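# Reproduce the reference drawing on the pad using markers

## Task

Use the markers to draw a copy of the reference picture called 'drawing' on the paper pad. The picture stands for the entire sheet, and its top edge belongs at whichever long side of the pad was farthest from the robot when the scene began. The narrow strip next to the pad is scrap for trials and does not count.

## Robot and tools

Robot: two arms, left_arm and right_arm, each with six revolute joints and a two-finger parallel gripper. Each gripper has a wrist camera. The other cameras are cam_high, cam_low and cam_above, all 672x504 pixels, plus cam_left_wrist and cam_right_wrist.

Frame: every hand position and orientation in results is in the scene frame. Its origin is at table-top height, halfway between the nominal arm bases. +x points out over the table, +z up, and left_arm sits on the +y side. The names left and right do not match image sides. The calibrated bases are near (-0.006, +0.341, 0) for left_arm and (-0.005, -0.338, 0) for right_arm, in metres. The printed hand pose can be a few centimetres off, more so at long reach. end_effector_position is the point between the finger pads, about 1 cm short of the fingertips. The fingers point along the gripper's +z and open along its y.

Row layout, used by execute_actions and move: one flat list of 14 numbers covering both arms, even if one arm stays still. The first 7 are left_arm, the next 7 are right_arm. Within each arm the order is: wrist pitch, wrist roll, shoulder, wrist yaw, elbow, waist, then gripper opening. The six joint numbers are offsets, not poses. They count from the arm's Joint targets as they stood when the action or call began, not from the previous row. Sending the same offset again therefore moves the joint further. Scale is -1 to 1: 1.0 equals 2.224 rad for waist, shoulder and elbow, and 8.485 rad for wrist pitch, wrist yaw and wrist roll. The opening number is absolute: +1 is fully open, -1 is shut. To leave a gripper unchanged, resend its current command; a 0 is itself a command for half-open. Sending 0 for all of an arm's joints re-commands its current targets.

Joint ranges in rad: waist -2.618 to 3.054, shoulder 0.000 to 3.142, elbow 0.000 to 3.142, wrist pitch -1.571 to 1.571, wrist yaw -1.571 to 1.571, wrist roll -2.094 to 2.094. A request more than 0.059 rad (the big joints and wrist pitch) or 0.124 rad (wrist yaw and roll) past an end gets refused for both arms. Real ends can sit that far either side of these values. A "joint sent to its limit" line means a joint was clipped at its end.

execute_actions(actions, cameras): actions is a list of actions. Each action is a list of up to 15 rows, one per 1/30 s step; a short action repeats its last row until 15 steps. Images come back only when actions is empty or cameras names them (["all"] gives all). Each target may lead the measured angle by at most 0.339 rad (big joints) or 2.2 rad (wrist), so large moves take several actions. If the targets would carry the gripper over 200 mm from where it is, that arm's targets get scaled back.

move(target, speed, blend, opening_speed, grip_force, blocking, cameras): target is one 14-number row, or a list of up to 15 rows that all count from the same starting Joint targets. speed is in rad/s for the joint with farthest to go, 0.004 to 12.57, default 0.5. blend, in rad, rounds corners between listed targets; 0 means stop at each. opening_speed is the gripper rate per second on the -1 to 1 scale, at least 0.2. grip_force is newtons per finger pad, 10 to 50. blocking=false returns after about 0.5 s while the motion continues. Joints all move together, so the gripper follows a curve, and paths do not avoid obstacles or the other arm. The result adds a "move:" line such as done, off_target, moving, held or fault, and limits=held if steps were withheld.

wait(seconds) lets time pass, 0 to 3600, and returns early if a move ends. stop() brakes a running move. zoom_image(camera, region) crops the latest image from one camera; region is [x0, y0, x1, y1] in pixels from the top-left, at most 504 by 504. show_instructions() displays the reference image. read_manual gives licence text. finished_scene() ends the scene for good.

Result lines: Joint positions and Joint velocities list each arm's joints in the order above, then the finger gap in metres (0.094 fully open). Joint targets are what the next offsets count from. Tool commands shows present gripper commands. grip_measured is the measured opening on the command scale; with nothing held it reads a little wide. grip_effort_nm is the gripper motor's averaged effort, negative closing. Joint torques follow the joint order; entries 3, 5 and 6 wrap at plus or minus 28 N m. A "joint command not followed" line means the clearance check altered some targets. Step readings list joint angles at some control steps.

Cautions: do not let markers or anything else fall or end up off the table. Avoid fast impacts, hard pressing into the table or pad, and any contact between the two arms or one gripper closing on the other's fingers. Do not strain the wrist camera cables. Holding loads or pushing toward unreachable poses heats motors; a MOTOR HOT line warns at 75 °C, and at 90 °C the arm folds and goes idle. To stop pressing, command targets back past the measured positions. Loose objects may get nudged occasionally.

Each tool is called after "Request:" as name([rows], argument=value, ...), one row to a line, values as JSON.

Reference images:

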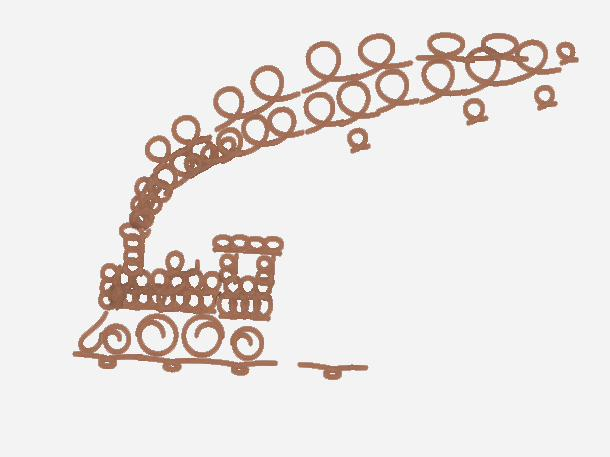

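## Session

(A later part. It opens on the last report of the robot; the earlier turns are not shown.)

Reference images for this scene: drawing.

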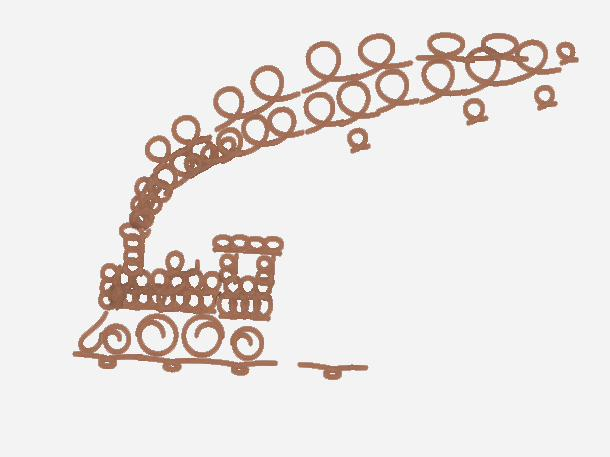

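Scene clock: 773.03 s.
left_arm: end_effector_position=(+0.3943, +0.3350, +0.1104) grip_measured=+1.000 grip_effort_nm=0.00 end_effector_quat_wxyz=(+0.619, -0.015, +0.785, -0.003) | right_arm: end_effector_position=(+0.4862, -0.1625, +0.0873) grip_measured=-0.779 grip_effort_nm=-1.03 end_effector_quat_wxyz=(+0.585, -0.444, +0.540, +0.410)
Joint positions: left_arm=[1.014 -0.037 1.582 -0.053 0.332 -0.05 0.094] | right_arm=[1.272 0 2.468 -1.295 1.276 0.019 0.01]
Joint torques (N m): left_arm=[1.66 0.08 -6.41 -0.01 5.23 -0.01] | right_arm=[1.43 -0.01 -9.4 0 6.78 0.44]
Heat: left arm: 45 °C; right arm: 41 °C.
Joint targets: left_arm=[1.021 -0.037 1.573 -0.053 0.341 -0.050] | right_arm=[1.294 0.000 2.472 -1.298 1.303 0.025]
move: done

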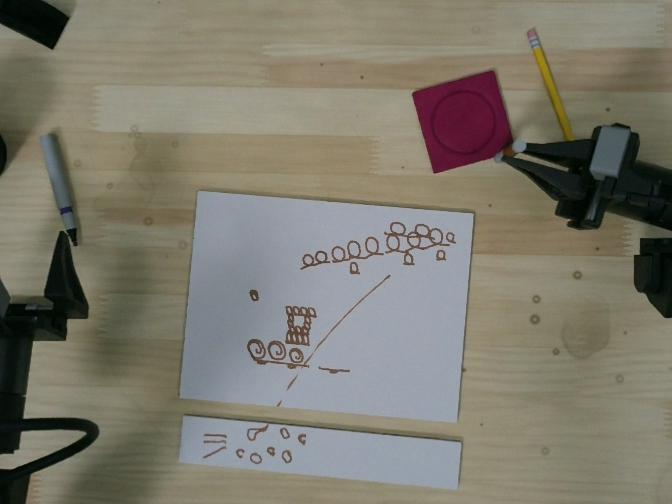

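Request:
move([
  [0,0,0,0,0,0,1, 0,0,0,0.016211,0,0.190007,-1],
  [0,0,0,0,0,0,1, 0,0,0,0.012086,0,0.174270,-1],
  [0,0,0,0,0,0,1, -0.011024,0,0,0.012086,0,0.174270,-1],
], speed=[0.4,0.05,0.12], blend=[0,0,0])

Request:
move([
  [0,0,0,0,0,0,1, 0,0,0,0,0,-0.004226,-1],
  [0,0,0,0,0,0,1, 0,0,0,-0.002709,0,-0.016427,-1],
  [0,0,0,0,0,0,1, 0,0,0,-0.004156,0,-0.019854,-1],
  [0,0,0,0,0,0,1, 0,0,0,-0.004657,0,-0.022813,-1],
  [0,0,0,0,0,0,1, 0,0,0,-0.002241,0,-0.022813,-1],
  [0,0,0,0,0,0,1, 0,0,0,-0.001523,0,-0.025206,-1],
  [0,0,0,0,0,0,1, 0,0,0,0.000126,0,-0.025892,-1],
  [0,0,0,0,0,0,1, 0,0,0,0.000126,0,-0.015466,-1],
  [0,0,0,0,0,0,1, 0,0,0,0.003084,0,-0.014434,-1],
  [0,0,0,0,0,0,1, 0,0,0,0.006469,0,-0.011519,-1],
  [0,0,0,0,0,0,1, 0,0,0,0.009269,0,-0.007715,-1],
  [0,0,0,0,0,0,1, 0,0,0,0.011156,0,-0.003643,-1],
  [0,0,0,0,0,0,1, 0,0,0,0.011751,0,-0.000383,-1],
  [0,0,0,0,0,0,1, 0,0,0,0.009335,0,-0.000383,-1],
  [0,0,0,0,0,0,1, 0,0,0,0.008617,0,0.002010,-1],
], speed=[0.04,0.02,0.0315,0.0171,0.12,0.0131,0.0353,0.08,0.0513,0.0579,0.0516,0.0348,0.0172,0.12,0.0131], blend=[0.0015,0.0015,0.0015,0.0015,0.0015,0.0015,0.0015,0.0015,0.0015,0.0015,0.0015,0.0015,0.0015,0.0015,0])

Request:
move([
  [0,0,0,0,0,0,1, 0,0,0,-0.001649,0,0.000686,-1],
  [0,0,0,0,0,0,1, 0,0,0,-0.001649,0,-0.009740,-1],
  [0,0,0,0,0,0,1, 0,0,0,-0.004607,0,-0.010772,-1],
  [0,0,0,0,0,0,1, 0,0,0,-0.007992,0,-0.013687,-1],
  [0,0,0,0,0,0,1, 0,0,0,-0.011326,0,-0.018437,-1],
  [0,0,0,0,0,0,1, 0,0,0,-0.019989,0,-0.035861,-1],
  [0,0,0,0,0,0,1, 0,0,0,-0.022616,0,-0.047073,-1],
  [0,0,0,0,0,0,1, 0,0,0,-0.023944,0,-0.050490,-1],
  [0,0,0,0,0,0,1, 0,0,0,-0.024382,0,-0.053393,-1],
  [0,0,0,0,0,0,1, 0,0,0,-0.021966,0,-0.053393,-1],
  [0,0,0,0,0,0,1, 0,0,0,-0.021257,0,-0.055950,-1],
  [0,0,0,0,0,0,1, 0,0,0,-0.019538,0,-0.056736,-1],
  [0,0,0,0,0,0,1, 0,0,0,-0.019538,0,-0.046310,-1],
  [0,0,0,0,0,0,1, 0,0,0,-0.016900,0,-0.045405,-1],
  [0,0,0,0,0,0,1, 0,0,0,-0.013732,0,-0.042605,-1],
], speed=[0.0353,0.08,0.0513,0.0579,0.0499,0.0367,0.0183,0.0289,0.0172,0.12,0.0128,0.0347,0.08,0.0497,0.0549], blend=[0.0015,0.0015,0.0015,0.0015,0.0015,0.0015,0.0015,0.0015,0.0015,0.0015,0.0015,0.0015,0.0015,0.0015,0])

Request:
move([
  [0,0,0,0,0,0,1, 0,0,0,0.002604,0,0.003732,-1],
  [0,0,0,0,0,0,1, 0,0,0,0.004340,0,0.007783,-1],
  [0,0,0,0,0,0,1, 0,0,0,0.004864,0,0.010988,-1],
  [0,0,0,0,0,0,1, 0,0,0,0.002448,0,0.010988,-1],
  [0,0,0,0,0,0,1, 0,0,0,0.001739,0,0.013545,-1],
  [0,0,0,0,0,0,1, 0,0,0,0.000020,0,0.014331,-1],
  [0,0,0,0,0,0,1, 0,0,0,0.000020,0,0.003905,-1],
  [0,0,0,0,0,0,1, 0,0,0,-0.002618,0,0.003000,-1],
  [0,0,0,0,0,0,1, 0,0,0,-0.005786,0,0.000200,-1],
  [0,0,0,0,0,0,1, 0,0,0,-0.008884,0,-0.004468,-1],
  [0,0,0,0,0,0,1, 0,0,0,-0.016359,0,-0.022068,-1],
  [0,0,0,0,0,0,1, 0.011024,0,0,-0.016359,0,-0.022068,-1],
  [0,0,0,0,0,0,1, 0.011024,0,0,0.026109,0,0.106257,-1],
  [0,0,0,0,0,0,1, 0.011024,0,0,0.021984,0,0.090520,-1],
  [0,0,0,0,0,0,1, 0,0,0,0.021984,0,0.090520,-1],
], speed=[0.0486,0.0324,0.0178,0.12,0.0128,0.0347,0.08,0.0497,0.0549,0.047,0.0302,0.3,0.4,0.05,0.12], blend=[0.0015,0.0015,0.0015,0.0015,0.0015,0.0015,0.0015,0.0015,0.0015,0.0015,0,0.01,0,0,0])

Request:
move([
  [0,0,0,0,0,0,1, 0,0,0,0,0,-0.004226,-1],
  [0,0,0,0,0,0,1, 0,0,0,-0.001331,0,-0.012348,-1],
  [0,0,0,0,0,0,1, 0,0,0,-0.002969,0,-0.015750,-1],
  [0,0,0,0,0,0,1, 0,0,0,-0.003511,0,-0.018417,-1],
  [0,0,0,0,0,0,1, 0,0,0,-0.001095,0,-0.018417,-1],
  [0,0,0,0,0,0,1, 0,0,0,-0.000618,0,-0.020016,-1],
  [0,0,0,0,0,0,1, 0,0,0,0.000561,0,-0.020493,-1],
  [0,0,0,0,0,0,1, 0,0,0,0.000561,0,-0.010067,-1],
  [0,0,0,0,0,0,1, 0,0,0,0.003462,0,-0.008911,-1],
  [0,0,0,0,0,0,1, 0,0,0,0.006774,0,-0.005917,-1],
  [0,0,0,0,0,0,1, 0,0,0,0.009527,0,-0.002164,-1],
  [0,0,0,0,0,0,1, 0,0,0,0.011165,0,0.001238,-1],
  [0,0,0,0,0,0,1, 0,0,0,0.011707,0,0.003905,-1],
  [0,0,0,0,0,0,1, 0,0,0,0.009291,0,0.003905,-1],
  [0,0,0,0,0,0,1, 0,0,0,0.008814,0,0.005504,-1],
], speed=[0.04,0.017,0.0384,0.0173,0.12,0.0125,0.0347,0.08,0.0547,0.0646,0.0575,0.0384,0.0173,0.12,0.0125], blend=[0.0015,0.0015,0.0015,0.0015,0.0015,0.0015,0.0015,0.0015,0.0015,0.0015,0.0015,0.0015,0.0015,0.0015,0])

Request:
move([
  [0,0,0,0,0,0,1, 0,0,0,-0.001179,0,0.000477,-1],
  [0,0,0,0,0,0,1, 0,0,0,-0.001179,0,-0.009949,-1],
  [0,0,0,0,0,0,1, 0,0,0,-0.004080,0,-0.011105,-1],
  [0,0,0,0,0,0,1, 0,0,0,-0.007392,0,-0.014099,-1],
  [0,0,0,0,0,0,1, 0,0,0,-0.010145,0,-0.017852,-1],
  [0,0,0,0,0,0,1, 0,0,0,-0.016009,0,-0.032330,-1],
  [0,0,0,0,0,0,1, 0,0,0,-0.017452,0,-0.039896,-1],
  [0,0,0,0,0,0,1, 0,0,0,-0.019092,0,-0.043490,-1],
  [0,0,0,0,0,0,1, 0,0,0,-0.019630,0,-0.046361,-1],
  [0,0,0,0,0,0,1, 0,0,0,-0.017214,0,-0.046361,-1],
  [0,0,0,0,0,0,1, 0,0,0,-0.016650,0,-0.048295,-1],
  [0,0,0,0,0,0,1, 0,0,0,-0.015221,0,-0.048897,-1],
  [0,0,0,0,0,0,1, 0,0,0,-0.015221,0,-0.038471,-1],
  [0,0,0,0,0,0,1, 0,0,0,-0.012279,0,-0.037394,-1],
  [0,0,0,0,0,0,1, 0,0,0,-0.008696,0,-0.034251,-1],
], speed=[0.0347,0.08,0.0547,0.0646,0.0575,0.0307,0.0177,0.0353,0.0172,0.12,0.0126,0.0347,0.08,0.053,0.0618], blend=[0.0015,0.0015,0.0015,0.0015,0.0015,0.0015,0.0015,0.0015,0.0015,0.0015,0.0015,0.0015,0.0015,0.0015,0])

Request:
move([
  [0,0,0,0,0,0,1, 0,0,0,0.002887,0,0.003909,-1],
  [0,0,0,0,0,0,1, 0,0,0,0.004750,0,0.007820,-1],
  [0,0,0,0,0,0,1, 0,0,0,0.005336,0,0.010834,-1],
  [0,0,0,0,0,0,1, 0,0,0,0.002920,0,0.010834,-1],
  [0,0,0,0,0,0,1, 0,0,0,0.002356,0,0.012768,-1],
  [0,0,0,0,0,0,1, 0,0,0,0.000927,0,0.013370,-1],
  [0,0,0,0,0,0,1, 0,0,0,0.000927,0,0.002944,-1],
  [0,0,0,0,0,0,1, 0,0,0,-0.002015,0,0.001867,-1],
  [0,0,0,0,0,0,1, 0,0,0,-0.005598,0,-0.001276,-1],
  [0,0,0,0,0,0,1, 0,0,0,-0.008756,0,-0.005645,-1],
  [0,0,0,0,0,0,1, 0,0,0,-0.017060,0,-0.023077,-1],
  [0,0,0,0,0,0,1, 0.011024,0,0,-0.017060,0,-0.023077,-1],
  [0,0,0,0,0,0,1, 0.011024,0,0,-0.017060,0,-0.20,-1],
], speed=[0.0553,0.0371,0.0172,0.12,0.0126,0.0347,0.08,0.053,0.0618,0.0545,0.036,0.3,0.5], blend=[0.0015,0.0015,0.0015,0.0015,0.0015,0.0015,0.0015,0.0015,0.0015,0.0015,0,0.01,0], cameras=["cam_above"])

Request:
zoom_image(camera="cam_above", region=[285, 205, 395, 280])

Scene clock: 784.97 s.
left_arm: end_effector_position=(+0.3943, +0.3350, +0.1104) grip_measured=+1.000 grip_effort_nm=0.00 end_effector_quat_wxyz=(+0.619, -0.015, +0.785, -0.003) | right_arm: end_effector_position=(+0.3987, +0.0160, +0.0809) grip_measured=-0.779 grip_effort_nm=-1.03 end_effector_quat_wxyz=(+0.502, -0.508, +0.488, +0.502)
Joint positions: left_arm=[1.014 -0.037 1.582 -0.053 0.332 -0.05 0.094] | right_arm=[1.215 0 2.468 -1.19 1.276 0.418 0.01]
Joint torques (N m): left_arm=[1.67 0.07 -6.43 -0.06 5.23 -0.06] | right_arm=[1.16 -0.01 -9.48 -0.06 6.87 -0.42]
Heat: left arm: 45 °C; right arm: 41 °C.
Joint targets: left_arm=[1.021 -0.037 1.573 -0.053 0.341 -0.050] | right_arm=[1.200 0.000 2.472 -1.196 1.303 0.413]
move: done

Scene clock: 791.87 s.
left_arm: end_effector_position=(+0.3943, +0.3350, +0.1104) grip_measured=+1.000 grip_effort_nm=0.00 end_effector_quat_wxyz=(+0.619, -0.015, +0.785, -0.003) | right_arm: end_effector_position=(+0.4153, +0.0125, +0.0812) grip_measured=-0.779 grip_effort_nm=-1.03 end_effector_quat_wxyz=(+0.523, -0.486, +0.508, +0.481)
Joint positions: left_arm=[1.014 -0.037 1.582 -0.053 0.332 -0.05 0.094] | right_arm=[1.215 0 2.468 -1.113 1.276 0.41 0.01]
Joint torques (N m): left_arm=[1.65 0.07 -6.46 -0.06 5.19 0.05] | right_arm=[1.21 0 -9.5 -0.1 6.9 0.61]
Heat: left arm: 45 °C; right arm: 41 °C.
Joint targets: left_arm=[1.021 -0.037 1.573 -0.053 0.341 -0.050] | right_arm=[1.200 0.000 2.472 -1.123 1.303 0.417]
move: done

Scene clock: 800.97 s.
left_arm: end_effector_position=(+0.3943, +0.3350, +0.1104) grip_measured=+1.000 grip_effort_nm=0.00 end_effector_quat_wxyz=(+0.619, -0.015, +0.785, -0.003) | right_arm: end_effector_position=(+0.4215, -0.0262, +0.0806) grip_measured=-0.779 grip_effort_nm=-1.03 end_effector_quat_wxyz=(+0.512, -0.498, +0.498, +0.491)
Joint positions: left_arm=[1.014 -0.037 1.582 -0.053 0.332 -0.05 0.094] | right_arm=[1.214 0 2.468 -1.251 1.276 0.316 0.01]
Joint torques (N m): left_arm=[1.65 0.02 -6.42 -0.03 5.23 0.03] | right_arm=[1.15 -0.01 -9.43 0.12 6.82 0.5]
Heat: left arm: 45 °C; right arm: 41 °C.
Joint targets: left_arm=[1.021 -0.037 1.573 -0.053 0.341 -0.050] | right_arm=[1.200 0.000 2.472 -1.239 1.303 0.323]
move: done

Scene clock: 811.17 s.
left_arm: end_effector_position=(+0.3943, +0.3350, +0.1104) grip_measured=+1.000 grip_effort_nm=0.00 end_effector_quat_wxyz=(+0.619, -0.015, +0.785, -0.003) | right_arm: end_effector_position=(+0.3824, +0.0598, +0.0904) grip_measured=-0.779 grip_effort_nm=-1.03 end_effector_quat_wxyz=(+0.529, -0.504, +0.476, +0.489)
Joint positions: left_arm=[1.014 -0.037 1.582 -0.053 0.332 -0.05 0.094] | right_arm=[1.27 0 2.468 -1.046 1.276 0.529 0.01]
Joint torques (N m): left_arm=[1.69 0.04 -6.42 -0.03 5.26 -0.09] | right_arm=[1.42 -0.01 -9.51 -0.03 6.93 -0.4]
Heat: left arm: 45 °C; right arm: 41 °C.
Joint targets: left_arm=[1.021 -0.037 1.573 -0.053 0.341 -0.050] | right_arm=[1.278 0.000 2.472 -1.053 1.303 0.524]
move: off_target (right_arm; path cut at 10 s); path passed 14 of 15 targets; right_arm: the wrist pitch is farthest, 0.070 rad from its target

Scene clock: 817.00 s.
left_arm: end_effector_position=(+0.3943, +0.3350, +0.1104) grip_measured=+1.000 grip_effort_nm=0.00 end_effector_quat_wxyz=(+0.619, -0.015, +0.785, -0.003) | right_arm: end_effector_position=(+0.3953, +0.0597, +0.0913) grip_measured=-0.779 grip_effort_nm=-1.03 end_effector_quat_wxyz=(+0.547, -0.484, +0.494, +0.472)
Joint positions: left_arm=[1.014 -0.037 1.582 -0.053 0.332 -0.05 0.094] | right_arm=[1.27 0 2.468 -0.971 1.276 0.53 0.01]
Joint torques (N m): left_arm=[1.68 0.05 -6.35 -0.04 5.24 -0.09] | right_arm=[1.45 -0.01 -9.54 0 6.97 0.61]
Heat: left arm: 45 °C; right arm: 41 °C.
Joint targets: left_arm=[1.021 -0.037 1.573 -0.053 0.341 -0.050] | right_arm=[1.278 0.000 2.472 -0.978 1.303 0.536]
move: done

Scene clock: 824.87 s.
left_arm: end_effector_position=(+0.3943, +0.3350, +0.1104) grip_measured=+1.000 grip_effort_nm=0.00 end_effector_quat_wxyz=(+0.619, -0.015, +0.785, -0.003) | right_arm: end_effector_position=(+0.4083, +0.0300, +0.0902) grip_measured=-0.779 grip_effort_nm=-1.03 end_effector_quat_wxyz=(+0.543, -0.490, +0.491, +0.473)
Joint positions: left_arm=[1.014 -0.037 1.582 -0.053 0.332 -0.05 0.094] | right_arm=[1.27 0 2.468 -1.061 1.276 0.454 0.01]
Joint torques (N m): left_arm=[1.68 0 -6.46 -0.05 5.19 -0.16] | right_arm=[1.41 -0.01 -9.5 0.14 6.91 0.51]
Heat: left arm: 45 °C; right arm: 41 °C.
Joint targets: left_arm=[1.021 -0.037 1.573 -0.053 0.341 -0.050] | right_arm=[1.278 0.000 2.472 -1.051 1.303 0.460]
move: done

Scene clock: 832.83 s.
left_arm: end_effector_position=(+0.3943, +0.3350, +0.1104) grip_measured=+1.000 grip_effort_nm=0.00 end_effector_quat_wxyz=(+0.619, -0.015, +0.785, -0.003) | right_arm: end_effector_position=(+0.5037, -0.1732, +0.0990) grip_measured=-0.779 grip_effort_nm=-1.03 end_effector_quat_wxyz=(+0.629, -0.426, +0.539, +0.364)
Joint positions: left_arm=[1.014 -0.037 1.582 -0.053 0.332 -0.05 0.094] | right_arm=[1.348 0 2.468 -1.196 1.276 0.009 0.01]
Joint torques (N m): left_arm=[1.7 0.03 -6.37 -0.03 5.3 0.05] | right_arm=[1.47 0 -9.42 0.07 6.8 0.47]
Heat: left arm: 45 °C; right arm: 41 °C.
Joint targets: left_arm=[1.021 -0.037 1.573 -0.053 0.341 -0.050] | right_arm=[1.371 0.000 2.472 -1.196 1.303 0.015]
move: done

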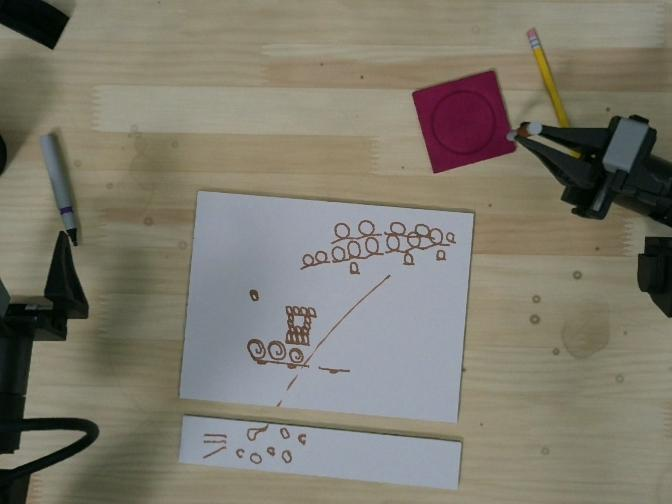

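Scaled by 4.582 from the camera's image (finer frame: 960x720).

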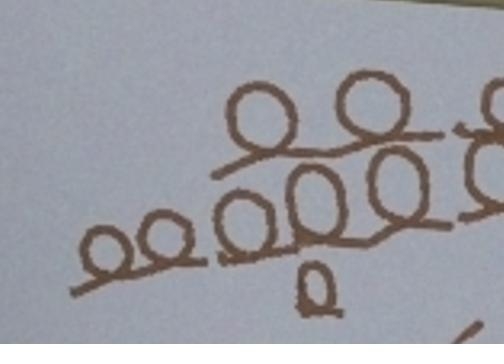

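Request:
move([
  [0,0,0,0,0,0,1, -0.009124,0,0,0.021067,0,0.244484,-1],
  [0,0,0,0,0,0,1, -0.009124,0,0,0.016942,0,0.228747,-1],
  [0,0,0,0,0,0,1, -0.020148,0,0,0.016942,0,0.228747,-1],
], speed=[0.5,0.05,0.12], blend=[0,0,0])

Request:
move([
  [0,0,0,0,0,0,1, 0,0,0,0,0,-0.004226,-1],
  [0,0,0,0,0,0,1, 0,0,0,-0.001331,0,-0.012348,-1],
  [0,0,0,0,0,0,1, 0,0,0,-0.002969,0,-0.015750,-1],
  [0,0,0,0,0,0,1, 0,0,0,-0.003511,0,-0.018417,-1],
  [0,0,0,0,0,0,1, 0,0,0,-0.001095,0,-0.018417,-1],
  [0,0,0,0,0,0,1, 0,0,0,-0.000618,0,-0.020016,-1],
  [0,0,0,0,0,0,1, 0,0,0,0.000561,0,-0.020493,-1],
  [0,0,0,0,0,0,1, 0,0,0,0.000561,0,-0.010067,-1],
  [0,0,0,0,0,0,1, 0,0,0,0.003462,0,-0.008911,-1],
  [0,0,0,0,0,0,1, 0,0,0,0.006774,0,-0.005917,-1],
  [0,0,0,0,0,0,1, 0,0,0,0.009527,0,-0.002164,-1],
  [0,0,0,0,0,0,1, 0,0,0,0.011165,0,0.001238,-1],
  [0,0,0,0,0,0,1, 0,0,0,0.011707,0,0.003905,-1],
  [0,0,0,0,0,0,1, 0,0,0,0.009291,0,0.003905,-1],
  [0,0,0,0,0,0,1, 0,0,0,0.008814,0,0.005504,-1],
], speed=[0.04,0.017,0.0384,0.0173,0.12,0.0125,0.0347,0.08,0.0547,0.0646,0.0575,0.0384,0.0173,0.12,0.0125], blend=[0.0015,0.0015,0.0015,0.0015,0.0015,0.0015,0.0015,0.0015,0.0015,0.0015,0.0015,0.0015,0.0015,0.0015,0])

Request:
move([
  [0,0,0,0,0,0,1, 0,0,0,-0.001179,0,0.000477,-1],
  [0,0,0,0,0,0,1, 0,0,0,-0.001179,0,-0.009949,-1],
  [0,0,0,0,0,0,1, 0,0,0,-0.004080,0,-0.011105,-1],
  [0,0,0,0,0,0,1, 0,0,0,-0.007392,0,-0.014099,-1],
  [0,0,0,0,0,0,1, 0,0,0,-0.010145,0,-0.017852,-1],
  [0,0,0,0,0,0,1, 0,0,0,-0.016009,0,-0.032330,-1],
  [0,0,0,0,0,0,1, 0,0,0,-0.017452,0,-0.039896,-1],
  [0,0,0,0,0,0,1, 0,0,0,-0.019092,0,-0.043490,-1],
  [0,0,0,0,0,0,1, 0,0,0,-0.019630,0,-0.046361,-1],
  [0,0,0,0,0,0,1, 0,0,0,-0.017214,0,-0.046361,-1],
  [0,0,0,0,0,0,1, 0,0,0,-0.016650,0,-0.048295,-1],
  [0,0,0,0,0,0,1, 0,0,0,-0.015221,0,-0.048897,-1],
  [0,0,0,0,0,0,1, 0,0,0,-0.015221,0,-0.038471,-1],
  [0,0,0,0,0,0,1, 0,0,0,-0.012279,0,-0.037394,-1],
  [0,0,0,0,0,0,1, 0,0,0,-0.008696,0,-0.034251,-1],
], speed=[0.0347,0.08,0.0547,0.0646,0.0575,0.0307,0.0177,0.0353,0.0172,0.12,0.0126,0.0347,0.08,0.053,0.0618], blend=[0.0015,0.0015,0.0015,0.0015,0.0015,0.0015,0.0015,0.0015,0.0015,0.0015,0.0015,0.0015,0.0015,0.0015,0])

Request:
move([
  [0,0,0,0,0,0,1, 0,0,0,0.002887,0,0.003909,-1],
  [0,0,0,0,0,0,1, 0,0,0,0.004750,0,0.007820,-1],
  [0,0,0,0,0,0,1, 0,0,0,0.005336,0,0.010834,-1],
  [0,0,0,0,0,0,1, 0,0,0,0.002920,0,0.010834,-1],
  [0,0,0,0,0,0,1, 0,0,0,0.002356,0,0.012768,-1],
  [0,0,0,0,0,0,1, 0,0,0,0.000927,0,0.013370,-1],
  [0,0,0,0,0,0,1, 0,0,0,0.000927,0,0.002944,-1],
  [0,0,0,0,0,0,1, 0,0,0,-0.002015,0,0.001867,-1],
  [0,0,0,0,0,0,1, 0,0,0,-0.005598,0,-0.001276,-1],
  [0,0,0,0,0,0,1, 0,0,0,-0.008756,0,-0.005645,-1],
  [0,0,0,0,0,0,1, 0,0,0,-0.017060,0,-0.023077,-1],
  [0,0,0,0,0,0,1, 0.011024,0,0,-0.017060,0,-0.023077,-1],
], speed=[0.0553,0.0371,0.0172,0.12,0.0126,0.0347,0.08,0.053,0.0618,0.0545,0.036,0.3], blend=[0.0015,0.0015,0.0015,0.0015,0.0015,0.0015,0.0015,0.0015,0.0015,0.0015,0,0])

Request:
move([
  [0,0,0,0,0,0,1, 0,0,0,0.035098,0,0.109300,-1],
  [0,0,0,0,0,0,1, 0,0,0,0.030973,0,0.093563,-1],
  [0,0,0,0,0,0,1, -0.011024,0,0,0.030973,0,0.093563,-1],
], speed=[0.4,0.05,0.12], blend=[0,0,0], cameras=["cam_above"])

Scene clock: 842.70 s.
left_arm: end_effector_position=(+0.3943, +0.3350, +0.1104) grip_measured=+1.000 grip_effort_nm=0.00 end_effector_quat_wxyz=(+0.619, -0.015, +0.785, -0.003) | right_arm: end_effector_position=(+0.3828, +0.0599, +0.0815) grip_measured=-0.779 grip_effort_nm=-1.03 end_effector_quat_wxyz=(+0.511, -0.499, +0.495, +0.495)
Joint positions: left_arm=[1.014 -0.037 1.582 -0.053 0.332 -0.05 0.094] | right_arm=[1.215 0 2.468 -1.047 1.276 0.528 0.01]
Joint torques (N m): left_arm=[1.67 0.05 -6.6 -0.05 5.49 -0.01] | right_arm=[1.25 -0.01 -9.54 -0.05 6.94 -0.39]
Heat: left arm: 45 °C; right arm: 41 °C.
Joint targets: left_arm=[1.021 -0.037 1.573 -0.053 0.341 -0.050] | right_arm=[1.200 0.000 2.472 -1.053 1.303 0.524]
move: done

Scene clock: 848.53 s.
left_arm: end_effector_position=(+0.3943, +0.3350, +0.1104) grip_measured=+1.000 grip_effort_nm=0.00 end_effector_quat_wxyz=(+0.619, -0.015, +0.785, -0.003) | right_arm: end_effector_position=(+0.3969, +0.0593, +0.0818) grip_measured=-0.779 grip_effort_nm=-1.03 end_effector_quat_wxyz=(+0.530, -0.479, +0.514, +0.475)
Joint positions: left_arm=[1.014 -0.037 1.582 -0.053 0.332 -0.05 0.094] | right_arm=[1.215 0 2.468 -0.968 1.276 0.529 0.01]
Joint torques (N m): left_arm=[1.65 0.06 -6.53 -0.01 5.19 -0.21] | right_arm=[1.28 -0.01 -9.57 -0.07 6.98 0.54]
Heat: left arm: 45 °C; right arm: 41 °C.
Joint targets: left_arm=[1.021 -0.037 1.573 -0.053 0.341 -0.050] | right_arm=[1.201 0.000 2.472 -0.978 1.303 0.536]
move: done

Scene clock: 856.33 s.
left_arm: end_effector_position=(+0.3943, +0.3350, +0.1104) grip_measured=+1.000 grip_effort_nm=0.00 end_effector_quat_wxyz=(+0.619, -0.015, +0.785, -0.003) | right_arm: end_effector_position=(+0.4084, +0.0302, +0.0815) grip_measured=-0.779 grip_effort_nm=-1.03 end_effector_quat_wxyz=(+0.525, -0.485, +0.509, +0.480)
Joint positions: left_arm=[1.014 -0.037 1.582 -0.053 0.332 -0.05 0.094] | right_arm=[1.215 0 2.468 -1.063 1.276 0.454 0.01]
Joint torques (N m): left_arm=[1.65 0.07 -6.5 -0.03 5.2 -0.1] | right_arm=[1.23 -0.01 -9.51 0.13 6.93 0.53]
Heat: left arm: 45 °C; right arm: 41 °C.
Joint targets: left_arm=[1.021 -0.037 1.573 -0.053 0.341 -0.050] | right_arm=[1.201 0.000 2.472 -1.052 1.303 0.460]
move: done

Scene clock: 863.60 s.
left_arm: end_effector_position=(+0.3943, +0.3350, +0.1104) grip_measured=+1.000 grip_effort_nm=0.00 end_effector_quat_wxyz=(+0.619, -0.015, +0.785, -0.003) | right_arm: end_effector_position=(+0.3991, +0.0149, +0.0886) grip_measured=-0.779 grip_effort_nm=-1.03 end_effector_quat_wxyz=(+0.520, -0.515, +0.469, +0.494)
Joint positions: left_arm=[1.014 -0.037 1.582 -0.053 0.332 -0.05 0.094] | right_arm=[1.27 0 2.468 -1.19 1.276 0.415 0.01]
Joint torques (N m): left_arm=[1.67 0.04 -6.49 -0.04 5.38 0.03] | right_arm=[1.5 -0.01 -9.44 -0.02 6.83 -0.61]
Heat: left arm: 45 °C; right arm: 41 °C.
Joint targets: left_arm=[1.021 -0.037 1.573 -0.053 0.341 -0.050] | right_arm=[1.294 0.000 2.472 -1.196 1.303 0.409]
move: done

Scene clock: 867.50 s.
left_arm: end_effector_position=(+0.3943, +0.3350, +0.1104) grip_measured=+1.000 grip_effort_nm=0.00 end_effector_quat_wxyz=(+0.619, -0.015, +0.785, -0.003) | right_arm: end_effector_position=(+0.3656, +0.0947, +0.0820) grip_measured=-0.779 grip_effort_nm=-1.03 end_effector_quat_wxyz=(+0.518, -0.492, +0.501, +0.489)
Joint positions: left_arm=[1.014 -0.037 1.582 -0.053 0.332 -0.05 0.094] | right_arm=[1.215 0 2.468 -0.927 1.276 0.621 0.01]
Joint torques (N m): left_arm=[1.69 0.06 -6.38 -0.04 5.3 -0.1] | right_arm=[1.27 0 -9.65 -0.05 7.04 -0.39]
Heat: left arm: 45 °C; right arm: 41 °C.
Joint targets: left_arm=[1.021 -0.037 1.573 -0.053 0.341 -0.050] | right_arm=[1.201 0.000 2.472 -0.933 1.303 0.617]
move: done

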